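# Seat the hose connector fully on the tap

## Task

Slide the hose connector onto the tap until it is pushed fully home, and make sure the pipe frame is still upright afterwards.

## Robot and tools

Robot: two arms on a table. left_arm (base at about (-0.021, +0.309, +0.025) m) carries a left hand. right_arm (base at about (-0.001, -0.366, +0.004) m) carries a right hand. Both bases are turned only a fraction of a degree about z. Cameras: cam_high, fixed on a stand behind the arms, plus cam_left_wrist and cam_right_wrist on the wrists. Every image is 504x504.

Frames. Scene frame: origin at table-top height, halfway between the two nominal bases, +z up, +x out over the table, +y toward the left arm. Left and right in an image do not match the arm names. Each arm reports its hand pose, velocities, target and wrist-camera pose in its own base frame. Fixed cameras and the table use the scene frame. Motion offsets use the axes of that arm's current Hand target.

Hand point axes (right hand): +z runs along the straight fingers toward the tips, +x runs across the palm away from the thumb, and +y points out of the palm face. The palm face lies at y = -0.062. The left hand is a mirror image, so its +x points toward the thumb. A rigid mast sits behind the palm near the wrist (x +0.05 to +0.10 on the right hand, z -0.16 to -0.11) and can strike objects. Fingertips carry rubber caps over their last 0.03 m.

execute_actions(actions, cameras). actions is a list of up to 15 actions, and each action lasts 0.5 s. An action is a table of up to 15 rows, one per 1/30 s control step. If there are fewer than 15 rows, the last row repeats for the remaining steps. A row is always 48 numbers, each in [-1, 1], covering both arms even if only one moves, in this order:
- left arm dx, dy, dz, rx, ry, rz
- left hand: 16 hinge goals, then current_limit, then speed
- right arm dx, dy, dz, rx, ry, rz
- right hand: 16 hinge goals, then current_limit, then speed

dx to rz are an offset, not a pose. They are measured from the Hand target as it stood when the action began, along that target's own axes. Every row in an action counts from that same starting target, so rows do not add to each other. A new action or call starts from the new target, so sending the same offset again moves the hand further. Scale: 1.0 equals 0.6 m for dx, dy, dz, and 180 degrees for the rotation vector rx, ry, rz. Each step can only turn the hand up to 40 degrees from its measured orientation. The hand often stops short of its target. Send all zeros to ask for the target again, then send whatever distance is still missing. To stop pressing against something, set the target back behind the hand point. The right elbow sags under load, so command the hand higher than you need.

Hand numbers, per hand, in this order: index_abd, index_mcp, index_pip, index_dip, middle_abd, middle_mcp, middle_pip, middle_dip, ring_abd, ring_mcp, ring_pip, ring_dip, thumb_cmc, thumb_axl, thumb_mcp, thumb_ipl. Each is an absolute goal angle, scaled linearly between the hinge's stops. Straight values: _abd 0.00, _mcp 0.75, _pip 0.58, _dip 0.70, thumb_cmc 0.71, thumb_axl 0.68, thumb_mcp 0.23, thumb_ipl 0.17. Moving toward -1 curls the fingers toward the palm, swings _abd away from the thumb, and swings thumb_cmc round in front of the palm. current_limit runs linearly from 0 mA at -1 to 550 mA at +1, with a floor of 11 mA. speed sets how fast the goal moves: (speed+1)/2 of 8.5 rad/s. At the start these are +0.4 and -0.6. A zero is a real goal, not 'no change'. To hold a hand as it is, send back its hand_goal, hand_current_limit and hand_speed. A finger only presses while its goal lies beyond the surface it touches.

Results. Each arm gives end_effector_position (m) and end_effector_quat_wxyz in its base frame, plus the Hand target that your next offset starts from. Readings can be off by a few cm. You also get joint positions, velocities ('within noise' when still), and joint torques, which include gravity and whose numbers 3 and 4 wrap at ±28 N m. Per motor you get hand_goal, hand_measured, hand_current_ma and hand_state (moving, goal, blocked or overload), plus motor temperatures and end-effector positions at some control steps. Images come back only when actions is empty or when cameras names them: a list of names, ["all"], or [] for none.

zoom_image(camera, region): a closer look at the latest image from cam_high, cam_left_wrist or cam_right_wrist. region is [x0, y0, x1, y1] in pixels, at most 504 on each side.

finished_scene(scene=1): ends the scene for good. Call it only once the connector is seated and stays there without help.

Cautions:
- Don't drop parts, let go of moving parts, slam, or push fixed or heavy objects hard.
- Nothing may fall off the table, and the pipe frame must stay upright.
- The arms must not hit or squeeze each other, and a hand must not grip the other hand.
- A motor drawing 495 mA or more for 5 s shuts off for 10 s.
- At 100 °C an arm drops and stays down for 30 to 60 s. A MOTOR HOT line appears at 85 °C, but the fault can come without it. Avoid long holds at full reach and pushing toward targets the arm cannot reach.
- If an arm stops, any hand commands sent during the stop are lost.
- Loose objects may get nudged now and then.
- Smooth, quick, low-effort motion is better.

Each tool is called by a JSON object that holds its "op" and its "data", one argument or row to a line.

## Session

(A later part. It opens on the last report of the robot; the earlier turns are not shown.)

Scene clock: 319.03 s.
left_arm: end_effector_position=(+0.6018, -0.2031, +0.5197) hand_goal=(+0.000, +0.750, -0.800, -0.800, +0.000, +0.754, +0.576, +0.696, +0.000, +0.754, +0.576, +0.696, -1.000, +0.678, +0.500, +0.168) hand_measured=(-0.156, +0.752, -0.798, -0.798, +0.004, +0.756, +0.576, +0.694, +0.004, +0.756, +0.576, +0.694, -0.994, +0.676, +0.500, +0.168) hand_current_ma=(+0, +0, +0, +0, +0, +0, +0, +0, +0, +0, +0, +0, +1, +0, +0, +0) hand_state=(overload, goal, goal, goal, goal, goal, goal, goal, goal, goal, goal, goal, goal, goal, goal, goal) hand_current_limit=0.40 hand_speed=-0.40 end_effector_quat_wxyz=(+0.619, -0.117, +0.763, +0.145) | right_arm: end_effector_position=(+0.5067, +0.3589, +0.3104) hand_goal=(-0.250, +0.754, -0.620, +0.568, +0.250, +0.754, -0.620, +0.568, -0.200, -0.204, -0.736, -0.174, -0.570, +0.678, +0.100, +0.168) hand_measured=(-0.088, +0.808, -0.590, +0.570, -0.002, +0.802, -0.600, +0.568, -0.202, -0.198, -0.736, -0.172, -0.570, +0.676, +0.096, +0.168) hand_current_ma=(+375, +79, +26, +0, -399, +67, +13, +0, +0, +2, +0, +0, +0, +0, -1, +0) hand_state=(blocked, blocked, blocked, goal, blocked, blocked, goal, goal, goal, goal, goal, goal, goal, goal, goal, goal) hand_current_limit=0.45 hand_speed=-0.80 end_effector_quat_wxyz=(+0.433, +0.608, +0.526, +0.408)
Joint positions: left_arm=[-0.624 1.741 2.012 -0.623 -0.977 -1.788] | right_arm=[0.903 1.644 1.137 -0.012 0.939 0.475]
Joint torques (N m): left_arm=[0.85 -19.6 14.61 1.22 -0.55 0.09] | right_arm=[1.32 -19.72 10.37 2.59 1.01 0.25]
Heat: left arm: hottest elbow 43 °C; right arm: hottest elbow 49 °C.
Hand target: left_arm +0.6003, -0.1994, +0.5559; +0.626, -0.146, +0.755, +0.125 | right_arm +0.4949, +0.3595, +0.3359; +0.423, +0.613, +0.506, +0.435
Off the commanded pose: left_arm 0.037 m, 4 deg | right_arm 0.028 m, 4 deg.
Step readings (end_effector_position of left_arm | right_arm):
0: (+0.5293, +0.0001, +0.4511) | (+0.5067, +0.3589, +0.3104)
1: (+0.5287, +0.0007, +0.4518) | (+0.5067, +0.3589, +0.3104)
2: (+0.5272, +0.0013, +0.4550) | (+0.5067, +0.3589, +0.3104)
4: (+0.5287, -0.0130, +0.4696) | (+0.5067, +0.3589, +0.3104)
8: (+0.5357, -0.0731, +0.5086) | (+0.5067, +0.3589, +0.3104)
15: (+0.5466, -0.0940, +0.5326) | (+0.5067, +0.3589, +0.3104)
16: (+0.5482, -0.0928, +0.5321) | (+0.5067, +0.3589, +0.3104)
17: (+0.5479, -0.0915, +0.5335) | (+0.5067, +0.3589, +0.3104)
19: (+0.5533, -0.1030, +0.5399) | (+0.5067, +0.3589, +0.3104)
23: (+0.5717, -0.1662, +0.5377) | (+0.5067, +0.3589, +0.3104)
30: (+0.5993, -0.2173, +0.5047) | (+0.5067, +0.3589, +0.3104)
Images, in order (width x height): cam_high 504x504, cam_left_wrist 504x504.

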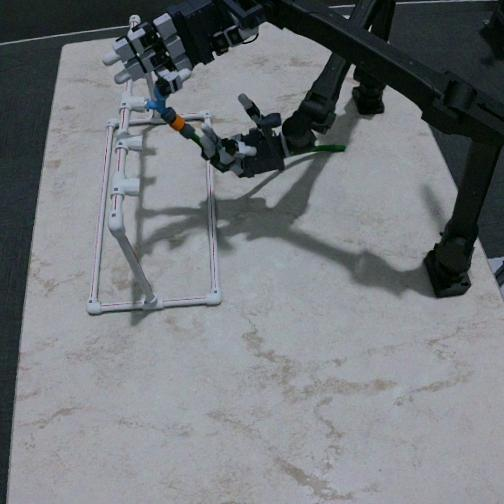

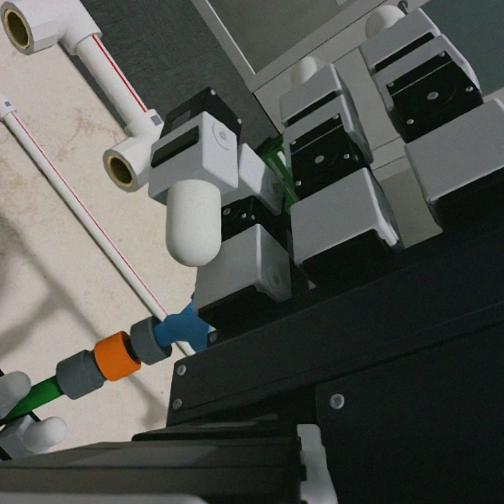

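{"op": "execute_actions", "data": {
  "actions": [
    [[0.052,-0.1363,-0.01,0,0,0,0,0.75,-0.8,-0.8,0,0.754,0.576,0.696,0,0.754,0.576,0.696,-1,0.678,0.5,0.168,0.4,-0.4,0,0,0,0,0,0,-0.25,0.753,-0.62,0.568,0.25,0.753,-0.62,0.568,-0.2,-0.205,-0.737,-0.174,-0.571,0.678,0.1,0.168,0.45,-0.8]]
  ],
  "cameras": ["cam_high","cam_left_wrist"]
}}

{"op": "zoom_image", "data": {
  "camera": "cam_high",
  "region": [100, 0, 240, 140]
}}

Scene clock: 322.97 s.
left_arm: end_effector_position=(+0.6218, -0.2864, +0.4936) hand_goal=(+0.000, +0.750, -0.800, -0.800, +0.000, +0.754, +0.576, +0.696, +0.000, +0.754, +0.576, +0.696, -1.000, +0.678, +0.500, +0.168) hand_measured=(-0.156, +0.752, -0.798, -0.798, +0.004, +0.754, +0.576, +0.694, +0.004, +0.754, +0.576, +0.694, -0.994, +0.676, +0.500, +0.168) hand_current_ma=(+0, +0, +0, +0, +0, +0, +0, +0, +0, +0, +0, +0, +1, +0, +0, +0) hand_state=(overload, goal, goal, goal, goal, goal, goal, goal, goal, goal, goal, goal, goal, goal, goal, goal) hand_current_limit=0.40 hand_speed=-0.40 end_effector_quat_wxyz=(+0.614, -0.119, +0.767, +0.144) | right_arm: end_effector_position=(+0.5067, +0.3589, +0.3104) hand_goal=(-0.250, +0.754, -0.620, +0.568, +0.250, +0.754, -0.620, +0.568, -0.200, -0.204, -0.736, -0.174, -0.570, +0.678, +0.100, +0.168) hand_measured=(-0.088, +0.808, -0.590, +0.570, -0.002, +0.802, -0.600, +0.568, -0.202, -0.198, -0.736, -0.172, -0.570, +0.676, +0.096, +0.168) hand_current_ma=(+375, +79, +26, +0, -399, +67, +13, +0, +0, +2, +0, +0, +0, +0, -1, +0) hand_state=(blocked, blocked, blocked, goal, blocked, blocked, goal, goal, goal, goal, goal, goal, goal, goal, goal, goal) hand_current_limit=0.45 hand_speed=-0.80 end_effector_quat_wxyz=(+0.433, +0.608, +0.526, +0.408)
Joint positions: left_arm=[-0.709 1.961 2.282 -0.746 -1.054 -1.87] | right_arm=[0.903 1.644 1.137 -0.012 0.939 0.475]
Joint torques (N m): left_arm=[1.26 -22.3 14.56 1.13 -0.63 0.11] | right_arm=[1.26 -19.84 10.39 2.59 1.01 0.25]
Heat: left arm: hottest elbow 43 °C; right arm: hottest elbow 49 °C.
Hand target: left_arm +0.6201, -0.2793, +0.5260; +0.626, -0.146, +0.755, +0.125 | right_arm +0.4949, +0.3595, +0.3359; +0.423, +0.613, +0.506, +0.435
Off the commanded pose: left_arm 0.033 m, 4 deg | right_arm 0.028 m, 4 deg.
Step readings (end_effector_position of left_arm | right_arm):
0: (+0.6018, -0.2031, +0.5197) | (+0.5067, +0.3589, +0.3104)
1: (+0.6013, -0.2029, +0.5203) | (+0.5067, +0.3589, +0.3104)
2: (+0.6004, -0.2035, +0.5211) | (+0.5067, +0.3589, +0.3104)
4: (+0.6017, -0.2117, +0.5264) | (+0.5067, +0.3589, +0.3104)
8: (+0.6068, -0.2487, +0.5238) | (+0.5067, +0.3589, +0.3104)
15: (+0.6179, -0.2898, +0.4921) | (+0.5067, +0.3589, +0.3104)
Images, in order (width x height): cam_high 504x504, cam_left_wrist 504x504.

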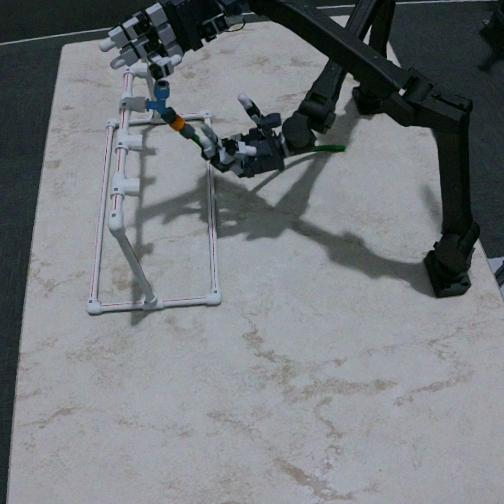

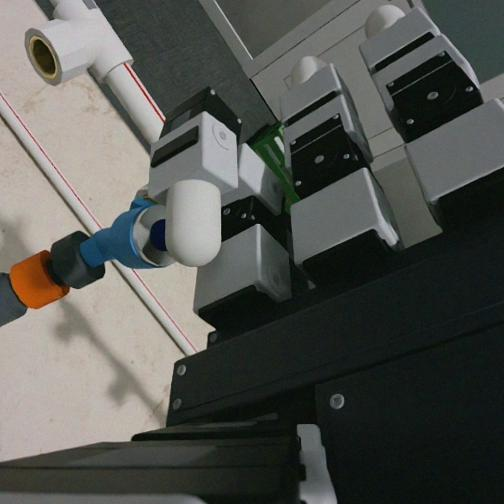

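Scaled by 3.600 from the camera's 504x504 image, which has a finer 720x720 frame.

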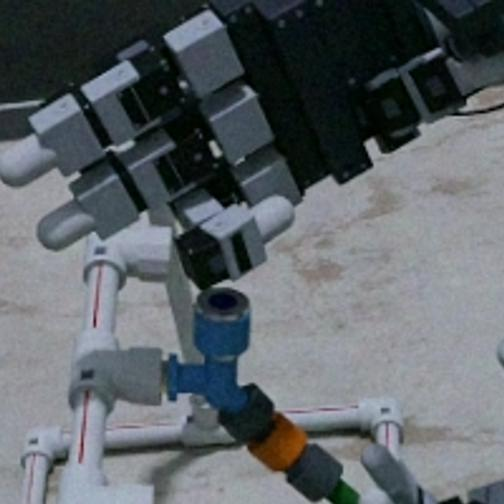

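{"op": "execute_actions", "data": {
  "actions": [
    [[0.0532,0.0187,0.0342,0,0,0,0,0.75,-0.8,-0.8,0,0.754,0.576,0.696,0,0.754,0.576,0.696,-1,0.678,0.5,0.168,0.4,-0.4,0,0,0,0,0,0,-0.25,0.753,-0.62,0.568,0.25,0.753,-0.62,0.568,-0.2,-0.205,-0.737,-0.174,-0.571,0.678,0.1,0.168,0.45,-0.8]]
  ],
  "cameras": ["cam_high","cam_left_wrist"]
}}

{"op": "zoom_image", "data": {
  "camera": "cam_high",
  "region": [100, 0, 240, 140]
}}

Scene clock: 325.53 s.
left_arm: end_effector_position=(+0.6347, -0.2679, +0.4772) hand_goal=(+0.000, +0.750, -0.800, -0.800, +0.000, +0.754, +0.576, +0.696, +0.000, +0.754, +0.576, +0.696, -1.000, +0.678, +0.500, +0.168) hand_measured=(-0.156, +0.752, -0.798, -0.798, +0.004, +0.754, +0.576, +0.694, +0.004, +0.754, +0.576, +0.694, -0.994, +0.676, +0.500, +0.168) hand_current_ma=(+0, +0, +0, +0, +0, +0, +0, +0, +0, +0, +0, +0, +1, +0, +0, +0) hand_state=(overload, goal, goal, goal, goal, goal, goal, goal, goal, goal, goal, goal, goal, goal, goal, goal) hand_current_limit=0.40 hand_speed=-0.40 end_effector_quat_wxyz=(+0.617, -0.136, +0.763, +0.137) | right_arm: end_effector_position=(+0.5067, +0.3589, +0.3104) hand_goal=(-0.250, +0.754, -0.620, +0.568, +0.250, +0.754, -0.620, +0.568, -0.200, -0.204, -0.736, -0.174, -0.570, +0.678, +0.100, +0.168) hand_measured=(-0.088, +0.808, -0.590, +0.570, -0.002, +0.802, -0.600, +0.568, -0.202, -0.198, -0.736, -0.172, -0.570, +0.676, +0.096, +0.168) hand_current_ma=(+375, +79, +26, +0, -399, +67, +13, +0, +0, +2, +0, +0, +0, +0, -1, +0) hand_state=(blocked, blocked, blocked, goal, blocked, blocked, goal, goal, goal, goal, goal, goal, goal, goal, goal, goal) hand_current_limit=0.45 hand_speed=-0.80 end_effector_quat_wxyz=(+0.433, +0.608, +0.526, +0.408)
Joint positions: left_arm=[-0.674 1.941 2.208 -0.672 -1.033 -1.88] | right_arm=[0.903 1.644 1.137 -0.012 0.939 0.475]
Joint torques (N m): left_arm=[0.85 -24.18 8.64 2.03 -0.47 0.15] | right_arm=[1.26 -19.78 10.39 2.61 1.02 0.25]
Heat: left arm: hottest elbow 44 °C; right arm: hottest elbow 49 °C.
Hand target: left_arm +0.6291, -0.2632, +0.4909; +0.626, -0.146, +0.755, +0.125 | right_arm +0.4949, +0.3595, +0.3359; +0.423, +0.613, +0.506, +0.435
Off the commanded pose: left_arm 0.016 m, 2 deg | right_arm 0.028 m, 4 deg.
Step readings (end_effector_position of left_arm | right_arm):
0: (+0.6218, -0.2864, +0.4935) | (+0.5067, +0.3589, +0.3104)
1: (+0.6220, -0.2863, +0.4934) | (+0.5067, +0.3589, +0.3104)
2: (+0.6229, -0.2852, +0.4932) | (+0.5067, +0.3589, +0.3104)
4: (+0.6251, -0.2851, +0.4917) | (+0.5067, +0.3589, +0.3104)
8: (+0.6292, -0.2770, +0.4844) | (+0.5067, +0.3589, +0.3104)
15: (+0.6354, -0.2684, +0.4748) | (+0.5067, +0.3589, +0.3104)
Images, in order (width x height): cam_high 504x504, cam_left_wrist 504x504.

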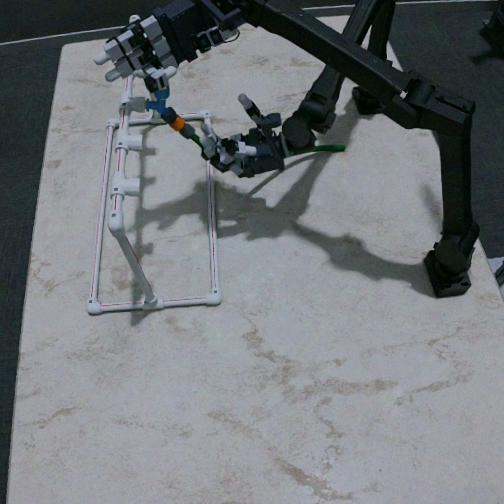

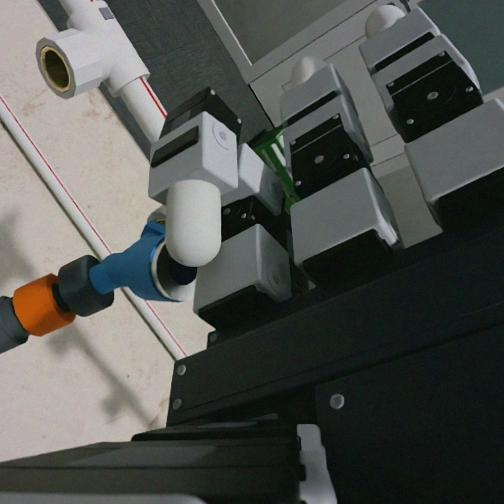

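Scaled by 3.600 from the camera's 504x504 image, which has a finer 720x720 frame.

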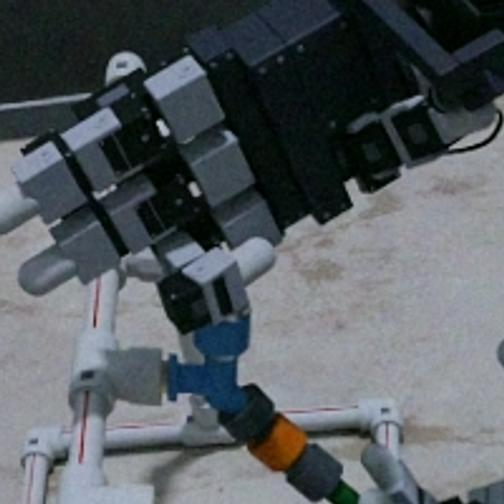

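{"op": "execute_actions", "data": {
  "actions": [
    [[0.0725,-0.0018,0.0055,0,0,0,0,0.75,-0.8,-0.8,0,0.754,0.576,0.696,0,0.754,0.576,0.696,-1,0.678,0.5,0.168,0.4,-0.4,0,0,0,0,0,0,-0.25,0.753,-0.62,0.568,0.25,0.753,-0.62,0.568,-0.2,-0.205,-0.737,-0.174,-0.571,0.678,0.1,0.168,0.45,-0.8]]
  ],
  "cameras": ["cam_high","cam_left_wrist"]
}}

{"op": "zoom_image", "data": {
  "camera": "cam_high",
  "region": [100, 0, 240, 140]
}}

Scene clock: 327.27 s.
left_arm: end_effector_position=(+0.6268, -0.2647, +0.4502) hand_goal=(+0.000, +0.750, -0.800, -0.800, +0.000, +0.754, +0.576, +0.696, +0.000, +0.754, +0.576, +0.696, -1.000, +0.678, +0.500, +0.168) hand_measured=(-0.208, +0.754, -0.798, -0.798, +0.004, +0.754, +0.576, +0.694, +0.004, +0.754, +0.576, +0.694, -0.992, +0.676, +0.500, +0.168) hand_current_ma=(+0, +0, +0, +0, +0, +0, +0, +0, +0, +0, +0, +0, +1, +0, +0, +0) hand_state=(overload, goal, goal, goal, goal, goal, goal, goal, goal, goal, goal, goal, goal, goal, goal, goal) hand_current_limit=0.40 hand_speed=-0.40 end_effector_quat_wxyz=(+0.626, -0.151, +0.754, +0.125) | right_arm: end_effector_position=(+0.5067, +0.3588, +0.3104) hand_goal=(-0.250, +0.754, -0.620, +0.568, +0.250, +0.754, -0.620, +0.568, -0.200, -0.204, -0.736, -0.174, -0.570, +0.678, +0.100, +0.168) hand_measured=(-0.088, +0.808, -0.590, +0.570, -0.002, +0.802, -0.600, +0.568, -0.202, -0.198, -0.736, -0.172, -0.570, +0.676, +0.096, +0.168) hand_current_ma=(+375, +79, +26, +0, -399, +67, +13, +0, +0, +2, +0, +0, +0, +0, -1, +0) hand_state=(blocked, blocked, blocked, goal, blocked, blocked, goal, goal, goal, goal, goal, goal, goal, goal, goal, goal) hand_current_limit=0.45 hand_speed=-0.80 end_effector_quat_wxyz=(+0.433, +0.608, +0.526, +0.408)
Joint positions: left_arm=[-0.677 1.884 2.046 -0.534 -1.041 -1.896] | right_arm=[0.903 1.644 1.137 -0.012 0.939 0.475]
Joint torques (N m): left_arm=[0.56 -21.6 7.91 1.78 -0.39 0.27] | right_arm=[1.38 -19.9 10.39 2.56 1 0.26]
Heat: left arm: hottest elbow 44 °C; right arm: hottest elbow 49 °C.
Hand target: left_arm +0.6249, -0.2658, +0.4476; +0.627, -0.146, +0.755, +0.125 | right_arm +0.4949, +0.3595, +0.3359; +0.423, +0.613, +0.506, +0.435
Off the commanded pose: left_arm 0.003 m, 1 deg | right_arm 0.028 m, 4 deg.
Step readings (end_effector_position of left_arm | right_arm):
0: (+0.6347, -0.2679, +0.4772) | (+0.5067, +0.3589, +0.3104)
1: (+0.6347, -0.2679, +0.4766) | (+0.5067, +0.3589, +0.3104)
2: (+0.6343, -0.2676, +0.4748) | (+0.5067, +0.3589, +0.3104)
4: (+0.6315, -0.2656, +0.4668) | (+0.5067, +0.3589, +0.3104)
8: (+0.6289, -0.2651, +0.4539) | (+0.5067, +0.3588, +0.3105)
15: (+0.6270, -0.2649, +0.4505) | (+0.5067, +0.3588, +0.3104)
Images, in order (width x height): cam_high 504x504, cam_left_wrist 504x504.

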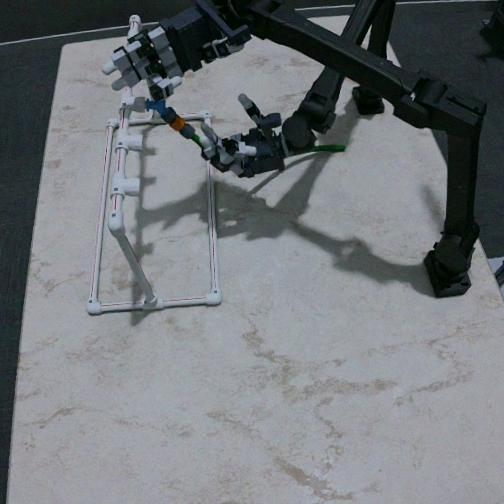

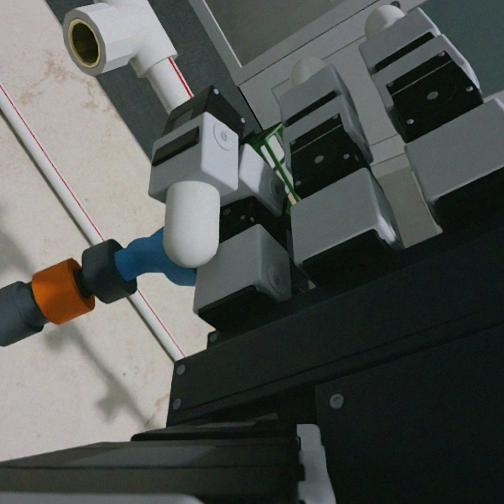

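Scaled by 3.600 from the camera's 504x504 image, which has a finer 720x720 frame.

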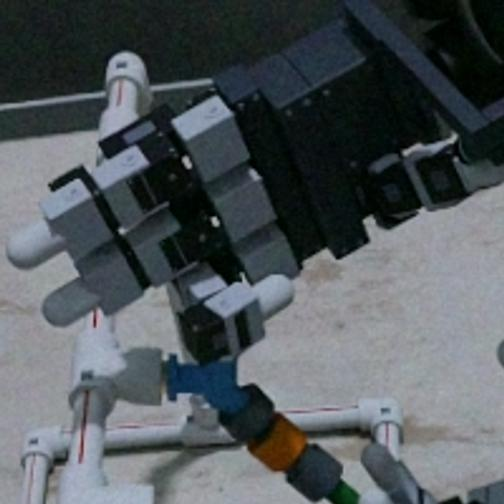

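{"op": "execute_actions", "data": {
  "actions": [
    [[0.0483,-0.0003,0.0091,0,0,0,0,0.75,-0.8,-0.8,0,0.754,0.576,0.696,0,0.754,0.576,0.696,-1,0.678,0.5,0.168,0.4,-0.4,0,0,0,0,0,0,-0.25,0.753,-0.62,0.568,0.25,0.753,-0.62,0.568,-0.2,-0.205,-0.737,-0.174,-0.571,0.678,0.1,0.168,0.45,-0.8]]
  ],
  "cameras": ["cam_high","cam_left_wrist"]
}}

{"op": "zoom_image", "data": {
  "camera": "cam_high",
  "region": [100, 0, 240, 140]
}}

Scene clock: 328.60 s.
left_arm: end_effector_position=(+0.6223, -0.2638, +0.4420) hand_goal=(+0.000, +0.750, -0.800, -0.800, +0.000, +0.754, +0.576, +0.696, +0.000, +0.754, +0.576, +0.696, -1.000, +0.678, +0.500, +0.168) hand_measured=(-0.420, +0.766, -0.800, -0.798, +0.004, +0.754, +0.576, +0.694, +0.004, +0.754, +0.576, +0.694, -0.992, +0.676, +0.500, +0.168) hand_current_ma=(+0, +4, +0, +0, +0, +0, +0, +0, +0, +0, +0, +0, +1, +0, +0, +0) hand_state=(overload, goal, goal, goal, goal, goal, goal, goal, goal, goal, goal, goal, goal, goal, goal, goal) hand_current_limit=0.40 hand_speed=-0.40 end_effector_quat_wxyz=(+0.639, -0.161, +0.745, +0.108) | right_arm: end_effector_position=(+0.5067, +0.3588, +0.3104) hand_goal=(-0.250, +0.754, -0.620, +0.568, +0.250, +0.754, -0.620, +0.568, -0.200, -0.204, -0.736, -0.174, -0.570, +0.678, +0.100, +0.168) hand_measured=(-0.088, +0.808, -0.590, +0.570, -0.002, +0.802, -0.600, +0.568, -0.202, -0.198, -0.736, -0.172, -0.570, +0.676, +0.096, +0.168) hand_current_ma=(+375, +79, +26, +0, -399, +67, +13, +0, +0, +2, +0, +0, +0, +0, -1, +0) hand_state=(blocked, blocked, blocked, goal, blocked, blocked, goal, goal, goal, goal, goal, goal, goal, goal, goal, goal) hand_current_limit=0.45 hand_speed=-0.80 end_effector_quat_wxyz=(+0.433, +0.608, +0.526, +0.408)
Joint positions: left_arm=[-0.68 1.851 1.966 -0.437 -1.038 -1.896] | right_arm=[0.903 1.644 1.137 -0.012 0.939 0.475]
Joint torques (N m): left_arm=[0.79 -19.31 6.99 1.32 -0.4 0.29] | right_arm=[1.26 -19.84 10.39 2.56 1 0.25]
Heat: left arm: hottest elbow 43 °C; right arm: hottest elbow 48 °C.
Hand target: left_arm +0.6250, -0.2659, +0.4180; +0.626, -0.145, +0.756, +0.125 | right_arm +0.4949, +0.3595, +0.3359; +0.423, +0.613, +0.506, +0.435
Off the commanded pose: left_arm 0.024 m, 3 deg | right_arm 0.028 m, 4 deg.
Step readings (end_effector_position of left_arm | right_arm):
0: (+0.6268, -0.2647, +0.4502) | (+0.5067, +0.3588, +0.3104)
1: (+0.6268, -0.2648, +0.4496) | (+0.5067, +0.3588, +0.3104)
2: (+0.6266, -0.2646, +0.4488) | (+0.5067, +0.3588, +0.3104)
4: (+0.6254, -0.2639, +0.4471) | (+0.5067, +0.3588, +0.3104)
8: (+0.6235, -0.2637, +0.4436) | (+0.5067, +0.3588, +0.3104)
15: (+0.6224, -0.2638, +0.4422) | (+0.5067, +0.3588, +0.3104)
Images, in order (width x height): cam_high 504x504, cam_left_wrist 504x504.

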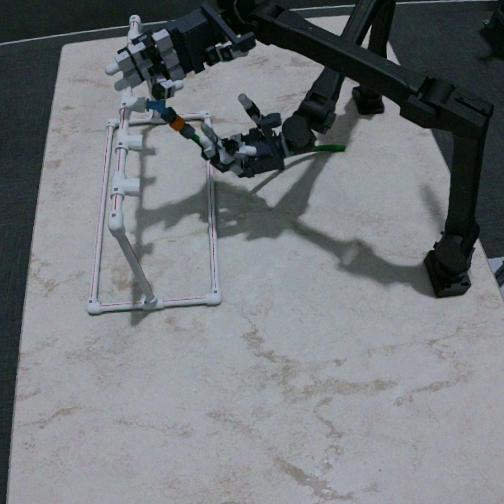

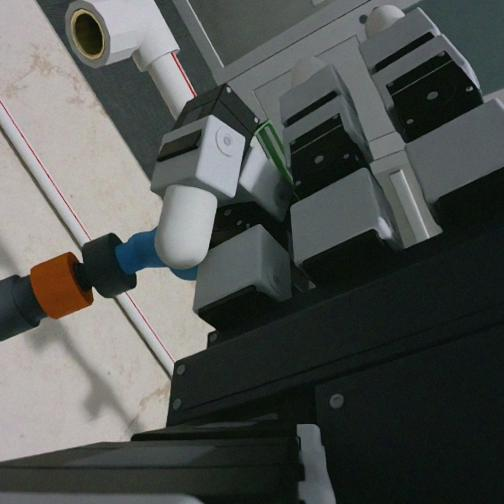

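Scaled by 3.600 from the camera's 504x504 image, which has a finer 720x720 frame.

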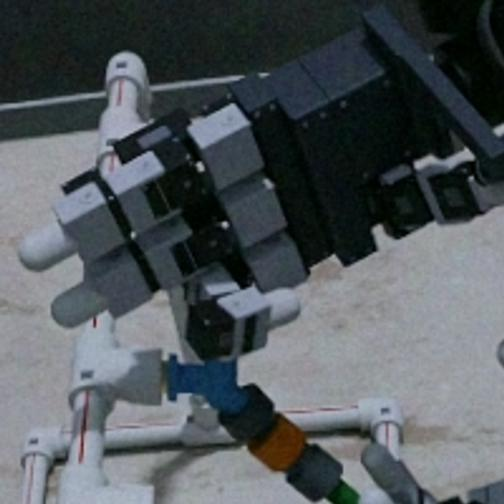

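{"op": "execute_actions", "data": {
  "actions": [
    [[-0.0303,-0.005,0.0253,0,0,0,0,0.75,-0.8,-0.8,0,0.754,0.576,0.696,0,0.754,0.576,0.696,-1,0.678,0.5,0.168,0.4,-0.4,0,0,0,0,0,0,-0.25,0.753,-0.62,0.568,0.25,0.753,-0.62,0.568,-0.2,-0.205,-0.737,-0.174,-0.571,0.678,0.1,0.168,0.45,-0.8]],
    [[0.0972,-0.003,0.0243,0,0,0,0,0.75,-0.8,-0.8,0,0.754,0.576,0.696,0,0.754,0.576,0.696,-1,0.678,0.5,0.168,0.4,-0.4,0,0,0,0,0,0,-0.25,0.753,-0.62,0.568,0.25,0.753,-0.62,0.568,-0.2,-0.205,-0.737,-0.174,-0.571,0.678,0.1,0.168,0.45,-0.8]]
  ],
  "cameras": ["cam_high","cam_left_wrist"]
}}

{"op": "zoom_image", "data": {
  "camera": "cam_high",
  "region": [100, 0, 240, 140]
}}

Scene clock: 331.33 s.
left_arm: end_effector_position=(+0.6254, -0.2638, +0.4364) hand_goal=(+0.000, +0.750, -0.800, -0.800, +0.000, +0.754, +0.576, +0.696, +0.000, +0.754, +0.576, +0.696, -1.000, +0.678, +0.500, +0.168) hand_measured=(-0.422, +0.740, -0.800, -0.798, +0.004, +0.754, +0.576, +0.694, +0.004, +0.754, +0.576, +0.694, -0.992, +0.676, +0.500, +0.168) hand_current_ma=(+0, -2, +0, +0, +0, +0, +0, +0, +0, +0, +0, +0, +1, +0, +0, +0) hand_state=(overload, goal, goal, goal, goal, goal, goal, goal, goal, goal, goal, goal, goal, goal, goal, goal) hand_current_limit=0.40 hand_speed=-0.40 end_effector_quat_wxyz=(+0.655, -0.169, +0.731, +0.088) | right_arm: end_effector_position=(+0.5067, +0.3588, +0.3104) hand_goal=(-0.250, +0.754, -0.620, +0.568, +0.250, +0.754, -0.620, +0.568, -0.200, -0.204, -0.736, -0.174, -0.570, +0.678, +0.100, +0.168) hand_measured=(-0.088, +0.808, -0.590, +0.570, -0.002, +0.802, -0.600, +0.568, -0.202, -0.198, -0.736, -0.172, -0.570, +0.676, +0.096, +0.168) hand_current_ma=(+375, +79, +26, +0, -399, +67, +13, +0, +0, +2, +0, +0, +0, +0, -1, +0) hand_state=(blocked, blocked, blocked, goal, blocked, blocked, goal, goal, goal, goal, goal, goal, goal, goal, goal, goal) hand_current_limit=0.45 hand_speed=-0.80 end_effector_quat_wxyz=(+0.433, +0.608, +0.526, +0.408)
Joint positions: left_arm=[-0.677 1.833 1.907 -0.319 -1.026 -1.875] | right_arm=[0.903 1.644 1.137 -0.012 0.939 0.475]
Joint torques (N m): left_arm=[2.55 -14.62 5.75 1.31 0.11 0.2] | right_arm=[1.49 -19.72 10.36 2.56 0.99 0.26]
Heat: left arm: hottest elbow 43 °C; right arm: hottest elbow 48 °C.
Hand target: left_arm +0.6470, -0.2619, +0.3732; +0.627, -0.146, +0.755, +0.125 | right_arm +0.4949, +0.3595, +0.3359; +0.423, +0.613, +0.506, +0.435
Off the commanded pose: left_arm 0.067 m, 7 deg | right_arm 0.028 m, 4 deg.
Step readings (end_effector_position of left_arm | right_arm):
0: (+0.6224, -0.2638, +0.4421) | (+0.5067, +0.3588, +0.3104)
1: (+0.6224, -0.2638, +0.4421) | (+0.5067, +0.3588, +0.3104)
2: (+0.6225, -0.2640, +0.4420) | (+0.5067, +0.3588, +0.3104)
4: (+0.6232, -0.2642, +0.4420) | (+0.5067, +0.3588, +0.3104)
8: (+0.6242, -0.2641, +0.4436) | (+0.5067, +0.3588, +0.3104)
15: (+0.6249, -0.2640, +0.4443) | (+0.5067, +0.3588, +0.3104)
16: (+0.6250, -0.2640, +0.4441) | (+0.5067, +0.3588, +0.3104)
17: (+0.6253, -0.2643, +0.4443) | (+0.5067, +0.3588, +0.3104)
19: (+0.6268, -0.2648, +0.4410) | (+0.5067, +0.3588, +0.3104)
23: (+0.6258, -0.2643, +0.4381) | (+0.5067, +0.3588, +0.3104)
30: (+0.6254, -0.2639, +0.4364) | (+0.5067, +0.3588, +0.3104)
Images, in order (width x height): cam_high 504x504, cam_left_wrist 504x504.

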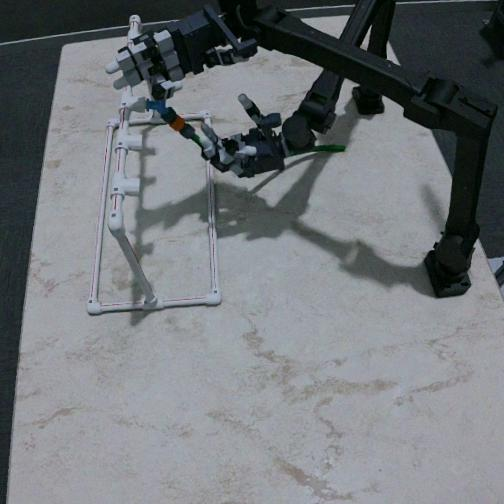

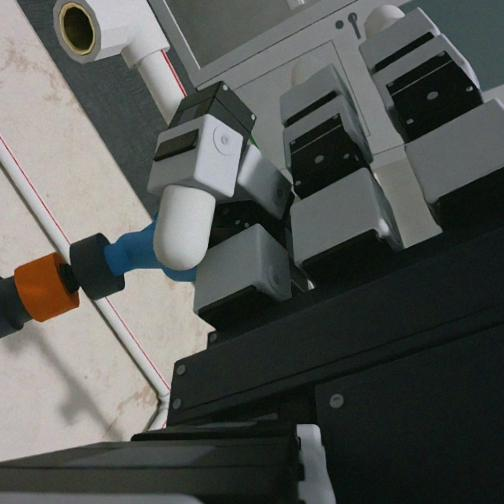

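Scaled by 3.600 from the camera's 504x504 image, which has a finer 720x720 frame.

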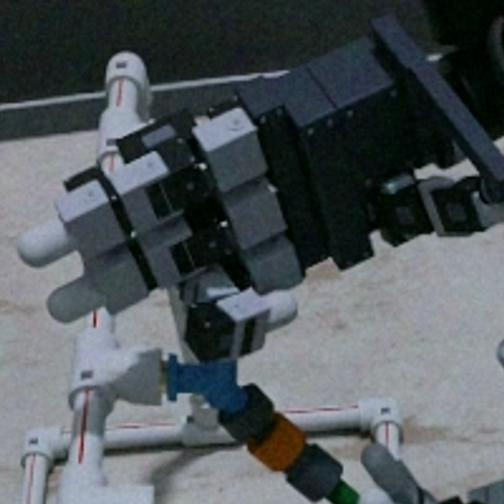

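{"op": "zoom_image", "data": {
  "camera": "cam_left_wrist",
  "region": [0, 200, 140, 340]
}}

{"op": "zoom_image", "data": {
  "camera": "cam_high",
  "region": [145, 90, 205, 150]
}}

Scaled by 3.600 from the camera's 504x504 image, which has a finer 720x720 frame.

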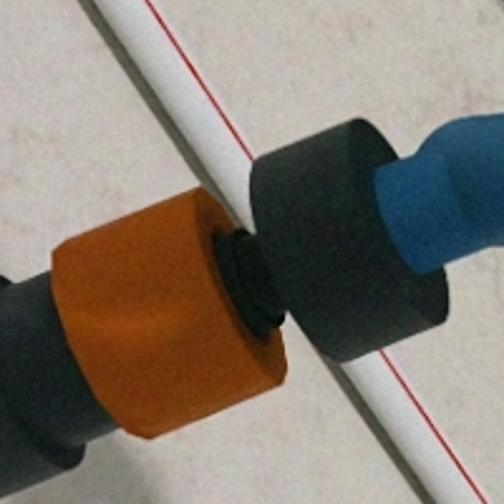

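Scaled by 8.400 from the camera's 504x504 image, which has a finer 720x720 frame.

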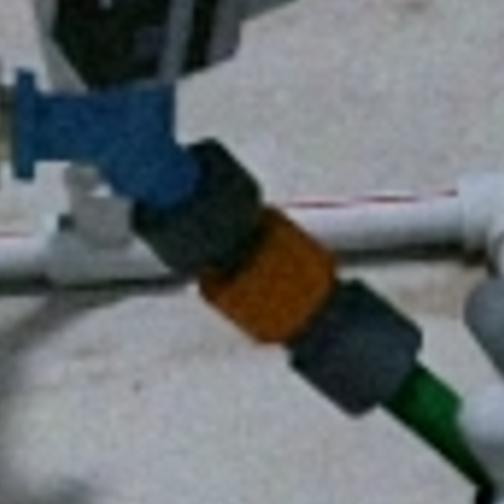

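{"op": "execute_actions", "data": {
  "actions": [
    [[0,0,0,0,0,0,0,0.75,-0.8,-0.8,0,0.754,0.576,0.696,0,0.754,0.576,0.696,-1,0.678,0.5,0.168,0.4,-0.4,-0.0014,-0.008,0.0179,-0.0312,0.002,-0.0088,-0.25,0.753,-0.62,0.568,0.25,0.753,-0.62,0.568,-0.2,-0.205,-0.737,-0.174,-0.571,0.678,0.1,0.168,0.45,-0.8]],
    [[0,0,0,0,0,0,0,0.75,-0.8,-0.8,0,0.754,0.576,0.696,0,0.754,0.576,0.696,-1,0.678,0.5,0.168,0.4,-0.4,-0.0014,-0.008,0.0179,-0.0312,0.002,-0.0088,-0.25,0.753,-0.62,0.568,0.25,0.753,-0.62,0.568,-0.2,-0.205,-0.737,-0.174,-0.571,0.678,0.1,0.168,0.45,-0.8]]
  ],
  "cameras": ["cam_high","cam_left_wrist"]
}}

{"op": "zoom_image", "data": {
  "camera": "cam_left_wrist",
  "region": [0, 200, 140, 340]
}}

{"op": "zoom_image", "data": {
  "camera": "cam_high",
  "region": [145, 90, 205, 150]
}}

Scene clock: 335.87 s.
left_arm: end_effector_position=(+0.6266, -0.2629, +0.4356) hand_goal=(+0.000, +0.750, -0.800, -0.800, +0.000, +0.754, +0.576, +0.696, +0.000, +0.754, +0.576, +0.696, -1.000, +0.678, +0.500, +0.168) hand_measured=(-0.536, +0.746, -0.800, -0.798, +0.004, +0.754, +0.576, +0.694, +0.004, +0.754, +0.576, +0.694, -0.992, +0.676, +0.500, +0.168) hand_current_ma=(+0, +0, +0, +0, +0, +0, +0, +0, +0, +0, +0, +0, +1, +0, +0, +0) hand_state=(overload, goal, goal, goal, goal, goal, goal, goal, goal, goal, goal, goal, goal, goal, goal, goal) hand_current_limit=0.40 hand_speed=-0.40 end_effector_quat_wxyz=(+0.655, -0.170, +0.731, +0.088) | right_arm: end_effector_position=(+0.5071, +0.3586, +0.3001) hand_goal=(-0.250, +0.754, -0.620, +0.568, +0.250, +0.754, -0.620, +0.568, -0.200, -0.204, -0.736, -0.174, -0.570, +0.678, +0.100, +0.168) hand_measured=(-0.088, +0.824, -0.582, +0.570, -0.002, +0.818, -0.586, +0.568, -0.202, -0.198, -0.736, -0.172, -0.570, +0.676, +0.096, +0.168) hand_current_ma=(+375, +128, +40, +0, -399, +109, +32, +0, +0, +2, +0, +0, +0, +0, -1, +0) hand_state=(blocked, blocked, blocked, goal, blocked, blocked, blocked, goal, goal, goal, goal, goal, goal, goal, goal, goal) hand_current_limit=0.45 hand_speed=-0.80 end_effector_quat_wxyz=(+0.486, +0.554, +0.503, +0.452)
Joint positions: left_arm=[-0.675 1.833 1.904 -0.315 -1.023 -1.875] | right_arm=[0.883 1.725 1.038 0.481 0.957 0.182]
Joint torques (N m): left_arm=[2.37 -14.62 5.98 1.16 -0.01 0.22] | right_arm=[-0.79 -16.85 11.34 4.57 0.16 -0.29]
Heat: left arm: hottest elbow 42 °C; right arm: hottest elbow 48 °C.
Hand target: left_arm +0.6470, -0.2618, +0.3731; +0.626, -0.146, +0.755, +0.125 | right_arm +0.5136, +0.3572, +0.3218; +0.490, +0.551, +0.481, +0.474
Off the commanded pose: left_arm 0.066 m, 7 deg | right_arm 0.023 m, 4 deg.
Step readings (end_effector_position of left_arm | right_arm):
0: (+0.6254, -0.2638, +0.4363) | (+0.5067, +0.3588, +0.3104)
1: (+0.6254, -0.2638, +0.4363) | (+0.5066, +0.3586, +0.3104)
2: (+0.6254, -0.2638, +0.4363) | (+0.5062, +0.3582, +0.3109)
4: (+0.6254, -0.2638, +0.4363) | (+0.5044, +0.3567, +0.3106)
8: (+0.6254, -0.2638, +0.4363) | (+0.5023, +0.3566, +0.3096)
15: (+0.6254, -0.2638, +0.4363) | (+0.5015, +0.3576, +0.3084)
16: (+0.6255, -0.2638, +0.4363) | (+0.5015, +0.3576, +0.3087)
17: (+0.6255, -0.2638, +0.4364) | (+0.5016, +0.3576, +0.3086)
19: (+0.6257, -0.2637, +0.4365) | (+0.5028, +0.3565, +0.3069)
23: (+0.6258, -0.2638, +0.4361) | (+0.5055, +0.3576, +0.3030)
30: (+0.6261, -0.2634, +0.4356) | (+0.5069, +0.3579, +0.3001)
Images, in order (width x height): cam_high 504x504, cam_left_wrist 504x504.

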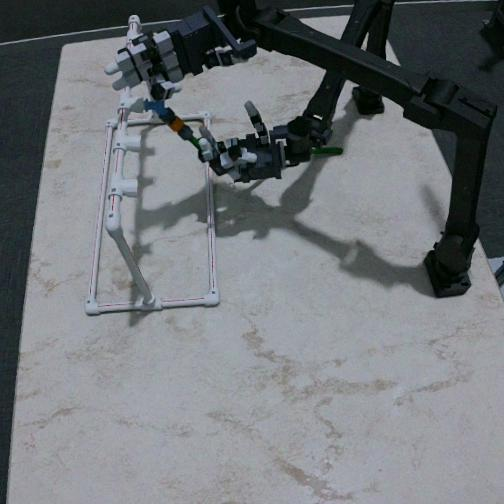

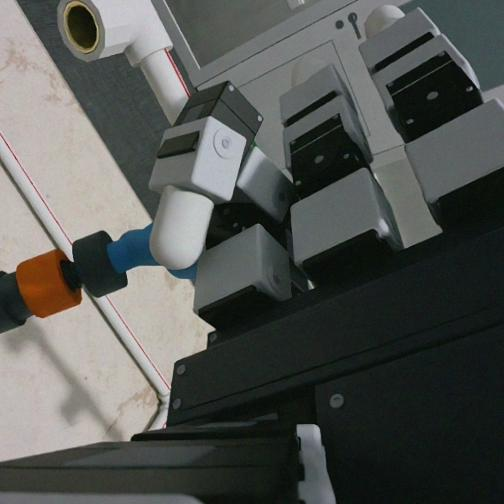

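Scaled by 3.600 from the camera's 504x504 image, which has a finer 720x720 frame.

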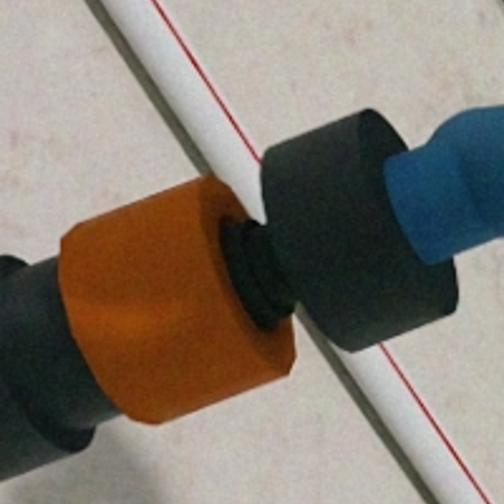

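Scaled by 8.400 from the camera's 504x504 image, which has a finer 720x720 frame.

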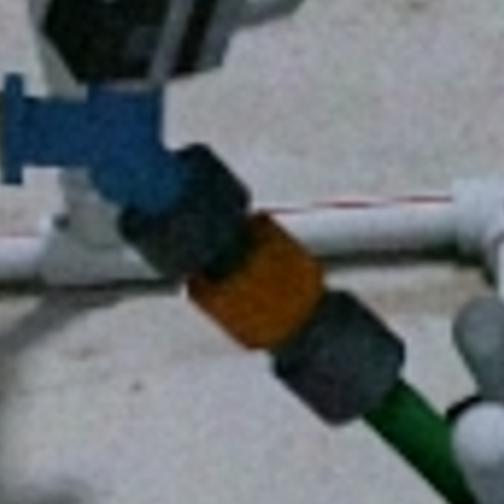

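{"op": "execute_actions", "data": {
  "actions": [
    [[0,0,0,0,0,0,0,0.75,-0.8,-0.8,0,0.754,0.576,0.696,0,0.754,0.576,0.696,-1,0.678,0.5,0.168,0.4,-0.4,0.0028,-0.0319,0.0346,0.025,-0.0045,0.0139,-0.25,0.753,-0.62,0.568,0.25,0.753,-0.62,0.568,-0.2,-0.205,-0.737,-0.174,-0.571,0.678,0.1,0.168,-0.1,-0.8]],
    [[0,0,0,0,0,0,0,0.75,-0.8,-0.8,0,0.754,0.576,0.696,0,0.754,0.576,0.696,-1,0.678,0.5,0.168,0.4,-0.4,0.0028,-0.0319,0.0346,0.025,-0.0045,0.0139,-0.25,0.753,-0.62,0.568,0.25,0.753,-0.62,0.568,-0.2,-0.205,-0.737,-0.174,-0.571,0.678,0.1,0.168,-0.1,-0.8]]
  ],
  "cameras": ["cam_high","cam_left_wrist"]
}}

{"op": "zoom_image", "data": {
  "camera": "cam_left_wrist",
  "region": [0, 200, 140, 340]
}}

{"op": "zoom_image", "data": {
  "camera": "cam_high",
  "region": [145, 90, 225, 170]
}}

Scene clock: 342.70 s.
left_arm: end_effector_position=(+0.6266, -0.2629, +0.4356) hand_goal=(+0.000, +0.750, -0.800, -0.800, +0.000, +0.754, +0.576, +0.696, +0.000, +0.754, +0.576, +0.696, -1.000, +0.678, +0.500, +0.168) hand_measured=(-0.536, +0.746, -0.800, -0.798, +0.004, +0.754, +0.576, +0.694, +0.004, +0.754, +0.576, +0.694, -0.992, +0.676, +0.500, +0.168) hand_current_ma=(+0, +0, +0, +0, +0, +0, +0, +0, +0, +0, +0, +0, +1, +0, +0, +0) hand_state=(overload, goal, goal, goal, goal, goal, goal, goal, goal, goal, goal, goal, goal, goal, goal, goal) hand_current_limit=0.40 hand_speed=-0.40 end_effector_quat_wxyz=(+0.655, -0.170, +0.731, +0.088) | right_arm: end_effector_position=(+0.5356, +0.3569, +0.2782) hand_goal=(-0.250, +0.754, -0.620, +0.568, +0.250, +0.754, -0.620, +0.568, -0.200, -0.204, -0.736, -0.174, -0.570, +0.678, +0.100, +0.168) hand_measured=(-0.090, +0.756, -0.626, +0.570, -0.002, +0.750, -0.620, +0.568, -0.202, -0.198, -0.736, -0.172, -0.570, +0.676, +0.096, +0.168) hand_current_ma=(+247, +0, -2, +0, -247, -1, +0, +0, +0, +2, +0, +0, +0, +0, -1, +0) hand_state=(blocked, goal, goal, goal, blocked, goal, goal, goal, goal, goal, goal, goal, goal, goal, goal, goal) hand_current_limit=-0.10 hand_speed=-0.80 end_effector_quat_wxyz=(+0.439, +0.602, +0.500, +0.441)
Joint positions: left_arm=[-0.675 1.833 1.904 -0.315 -1.023 -1.875] | right_arm=[0.856 1.757 1.125 0.255 0.911 0.398]
Joint torques (N m): left_arm=[2.32 -14.56 5.98 1.17 -0.01 0.23] | right_arm=[-1.03 -14.39 13.76 1.89 0.16 0.33]
Heat: left arm: hottest elbow 41 °C; right arm: hottest elbow 47 °C.
Hand target: left_arm +0.6470, -0.2618, +0.3731; +0.626, -0.146, +0.755, +0.125 | right_arm +0.5511, +0.3602, +0.2794; +0.431, +0.615, +0.485, +0.448
Off the commanded pose: left_arm 0.066 m, 7 deg | right_arm 0.016 m, 3 deg.
Step readings (end_effector_position of left_arm | right_arm):
0: (+0.6266, -0.2629, +0.4356) | (+0.5071, +0.3586, +0.3001)
1: (+0.6266, -0.2629, +0.4356) | (+0.5072, +0.3587, +0.2999)
2: (+0.6266, -0.2629, +0.4356) | (+0.5077, +0.3587, +0.2989)
4: (+0.6266, -0.2629, +0.4356) | (+0.5105, +0.3564, +0.2959)
8: (+0.6266, -0.2629, +0.4356) | (+0.5169, +0.3526, +0.2909)
15: (+0.6266, -0.2629, +0.4356) | (+0.5196, +0.3533, +0.2903)
16: (+0.6266, -0.2629, +0.4356) | (+0.5198, +0.3533, +0.2900)
17: (+0.6266, -0.2629, +0.4356) | (+0.5206, +0.3539, +0.2890)
19: (+0.6266, -0.2629, +0.4356) | (+0.5245, +0.3560, +0.2862)
23: (+0.6266, -0.2629, +0.4356) | (+0.5321, +0.3571, +0.2809)
30: (+0.6266, -0.2629, +0.4356) | (+0.5351, +0.3571, +0.2785)
Images, in order (width x height): cam_high 504x504, cam_left_wrist 504x504.

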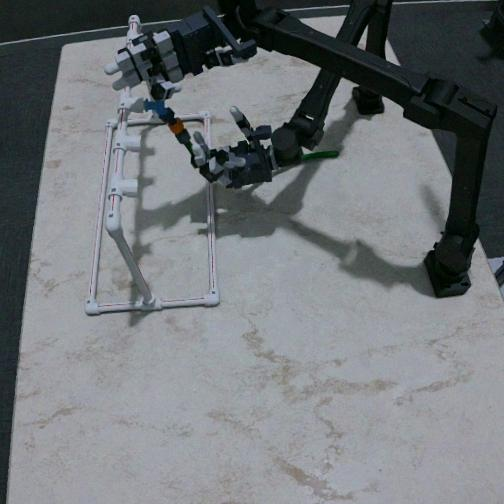

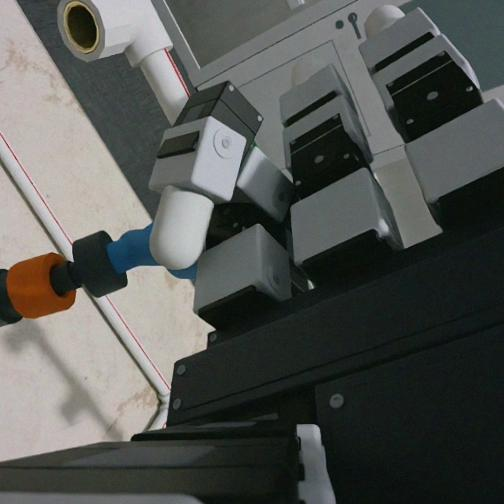

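Scaled by 3.600 from the camera's 504x504 image, which has a finer 720x720 frame.

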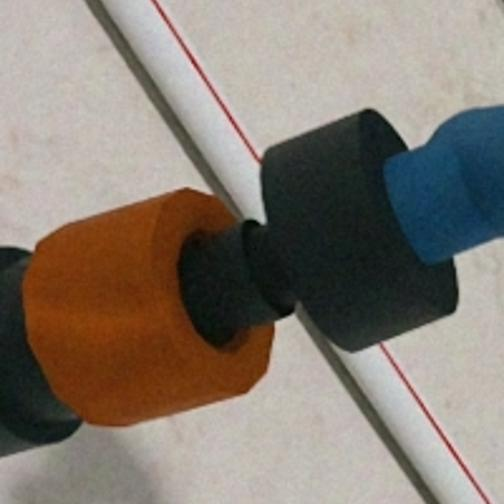

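Scaled by 6.300 from the camera's 504x504 image, which has a finer 720x720 frame.

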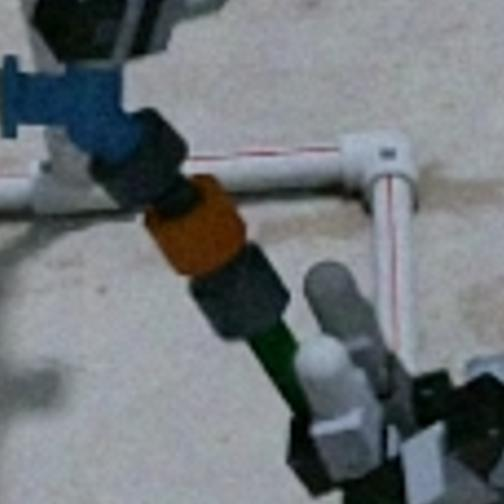

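{"op": "execute_actions", "data": {
  "actions": [
    [[0,0,0,0,0,0,0,0.75,-0.8,-0.8,0,0.754,0.576,0.696,0,0.754,0.576,0.696,-1,0.678,0.5,0.168,0.4,-0.4,0.0135,-0.0007,0.0343,0.0273,-0.0044,-0.0027,-0.25,0.753,-0.62,0.568,0.25,0.753,-0.62,0.568,-0.2,-0.205,-0.737,-0.174,-0.571,0.678,0.1,0.168,-0.1,-0.8]]
  ],
  "cameras": ["cam_high","cam_left_wrist","cam_right_wrist"]
}}

{"op": "zoom_image", "data": {
  "camera": "cam_left_wrist",
  "region": [0, 200, 140, 340]
}}

{"op": "zoom_image", "data": {
  "camera": "cam_high",
  "region": [145, 90, 225, 170]
}}

Scene clock: 346.23 s.
left_arm: end_effector_position=(+0.6266, -0.2629, +0.4356) hand_goal=(+0.000, +0.750, -0.800, -0.800, +0.000, +0.754, +0.576, +0.696, +0.000, +0.754, +0.576, +0.696, -1.000, +0.678, +0.500, +0.168) hand_measured=(-0.536, +0.746, -0.800, -0.798, +0.004, +0.754, +0.576, +0.694, +0.004, +0.754, +0.576, +0.694, -0.992, +0.676, +0.500, +0.168) hand_current_ma=(+0, +0, +0, +0, +0, +0, +0, +0, +0, +0, +0, +0, +1, +0, +0, +0) hand_state=(overload, goal, goal, goal, goal, goal, goal, goal, goal, goal, goal, goal, goal, goal, goal, goal) hand_current_limit=0.40 hand_speed=-0.40 end_effector_quat_wxyz=(+0.655, -0.170, +0.731, +0.088) | right_arm: end_effector_position=(+0.5517, +0.3622, +0.2747) hand_goal=(-0.250, +0.754, -0.620, +0.568, +0.250, +0.754, -0.620, +0.568, -0.200, -0.204, -0.736, -0.174, -0.570, +0.678, +0.100, +0.168) hand_measured=(-0.090, +0.742, -0.650, +0.570, -0.002, +0.734, -0.634, +0.570, -0.202, -0.198, -0.736, -0.172, -0.570, +0.676, +0.096, +0.168) hand_current_ma=(+248, -6, -28, +0, -247, -14, -7, +0, +0, +2, +0, +0, +0, +0, -1, +0) hand_state=(blocked, goal, blocked, goal, blocked, goal, goal, goal, goal, goal, goal, goal, goal, goal, goal, goal) hand_current_limit=-0.10 hand_speed=-0.80 end_effector_quat_wxyz=(+0.415, +0.624, +0.515, +0.416)
Joint positions: left_arm=[-0.675 1.833 1.904 -0.315 -1.023 -1.875] | right_arm=[0.845 1.764 1.203 0.058 0.876 0.496]
Joint torques (N m): left_arm=[2.43 -14.62 5.98 1.17 -0.01 0.22] | right_arm=[-1.38 -14.39 14.71 1.76 -0.01 0.17]
Heat: left arm: hottest elbow 41 °C; right arm: hottest elbow 47 °C.
Hand target: left_arm +0.6470, -0.2618, +0.3731; +0.626, -0.146, +0.755, +0.125 | right_arm +0.5720, +0.3661, +0.2753; +0.409, +0.634, +0.504, +0.421
Off the commanded pose: left_arm 0.066 m, 7 deg | right_arm 0.021 m, 2 deg.
Step readings (end_effector_position of left_arm | right_arm):
0: (+0.6266, -0.2629, +0.4356) | (+0.5356, +0.3569, +0.2782)
1: (+0.6266, -0.2629, +0.4356) | (+0.5359, +0.3572, +0.2780)
2: (+0.6266, -0.2629, +0.4356) | (+0.5370, +0.3584, +0.2770)
4: (+0.6266, -0.2629, +0.4356) | (+0.5407, +0.3617, +0.2752)
8: (+0.6266, -0.2629, +0.4356) | (+0.5480, +0.3628, +0.2753)
15: (+0.6266, -0.2629, +0.4356) | (+0.5514, +0.3624, +0.2749)

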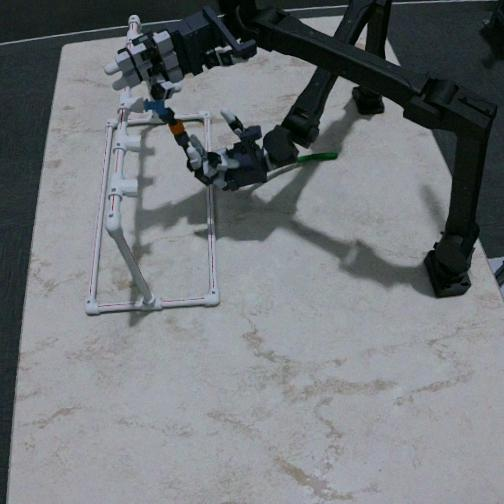

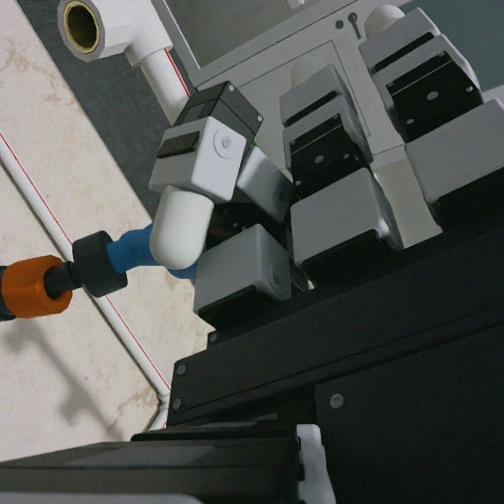

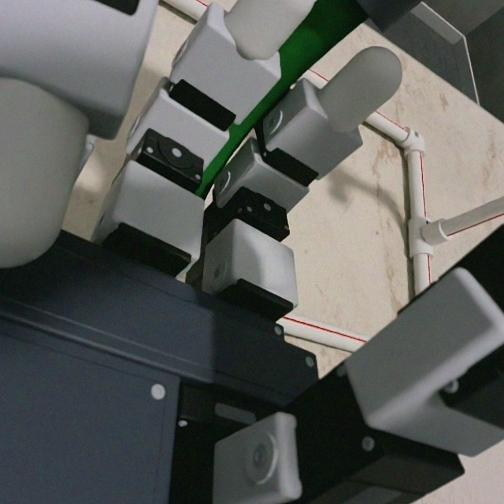

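Scaled by 3.600 from the camera's 504x504 image, which has a finer 720x720 frame.

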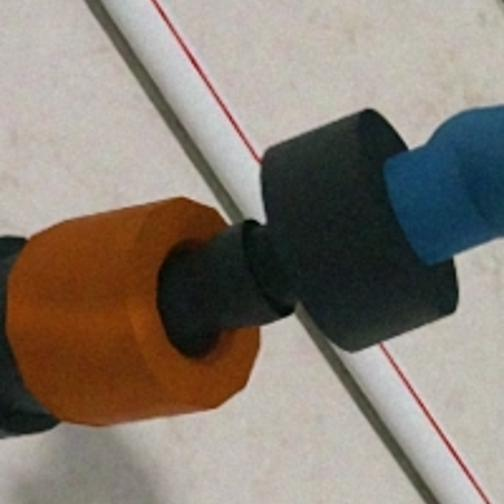

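Scaled by 6.300 from the camera's 504x504 image, which has a finer 720x720 frame.

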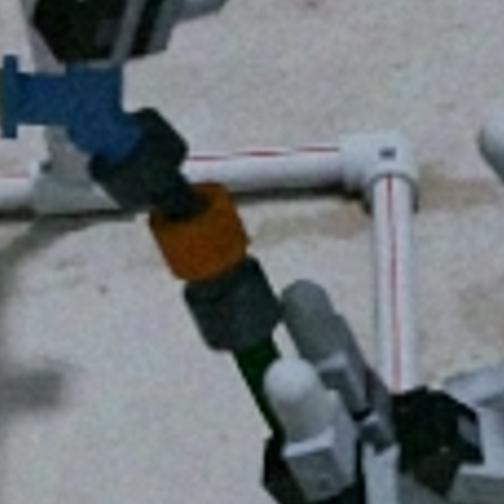

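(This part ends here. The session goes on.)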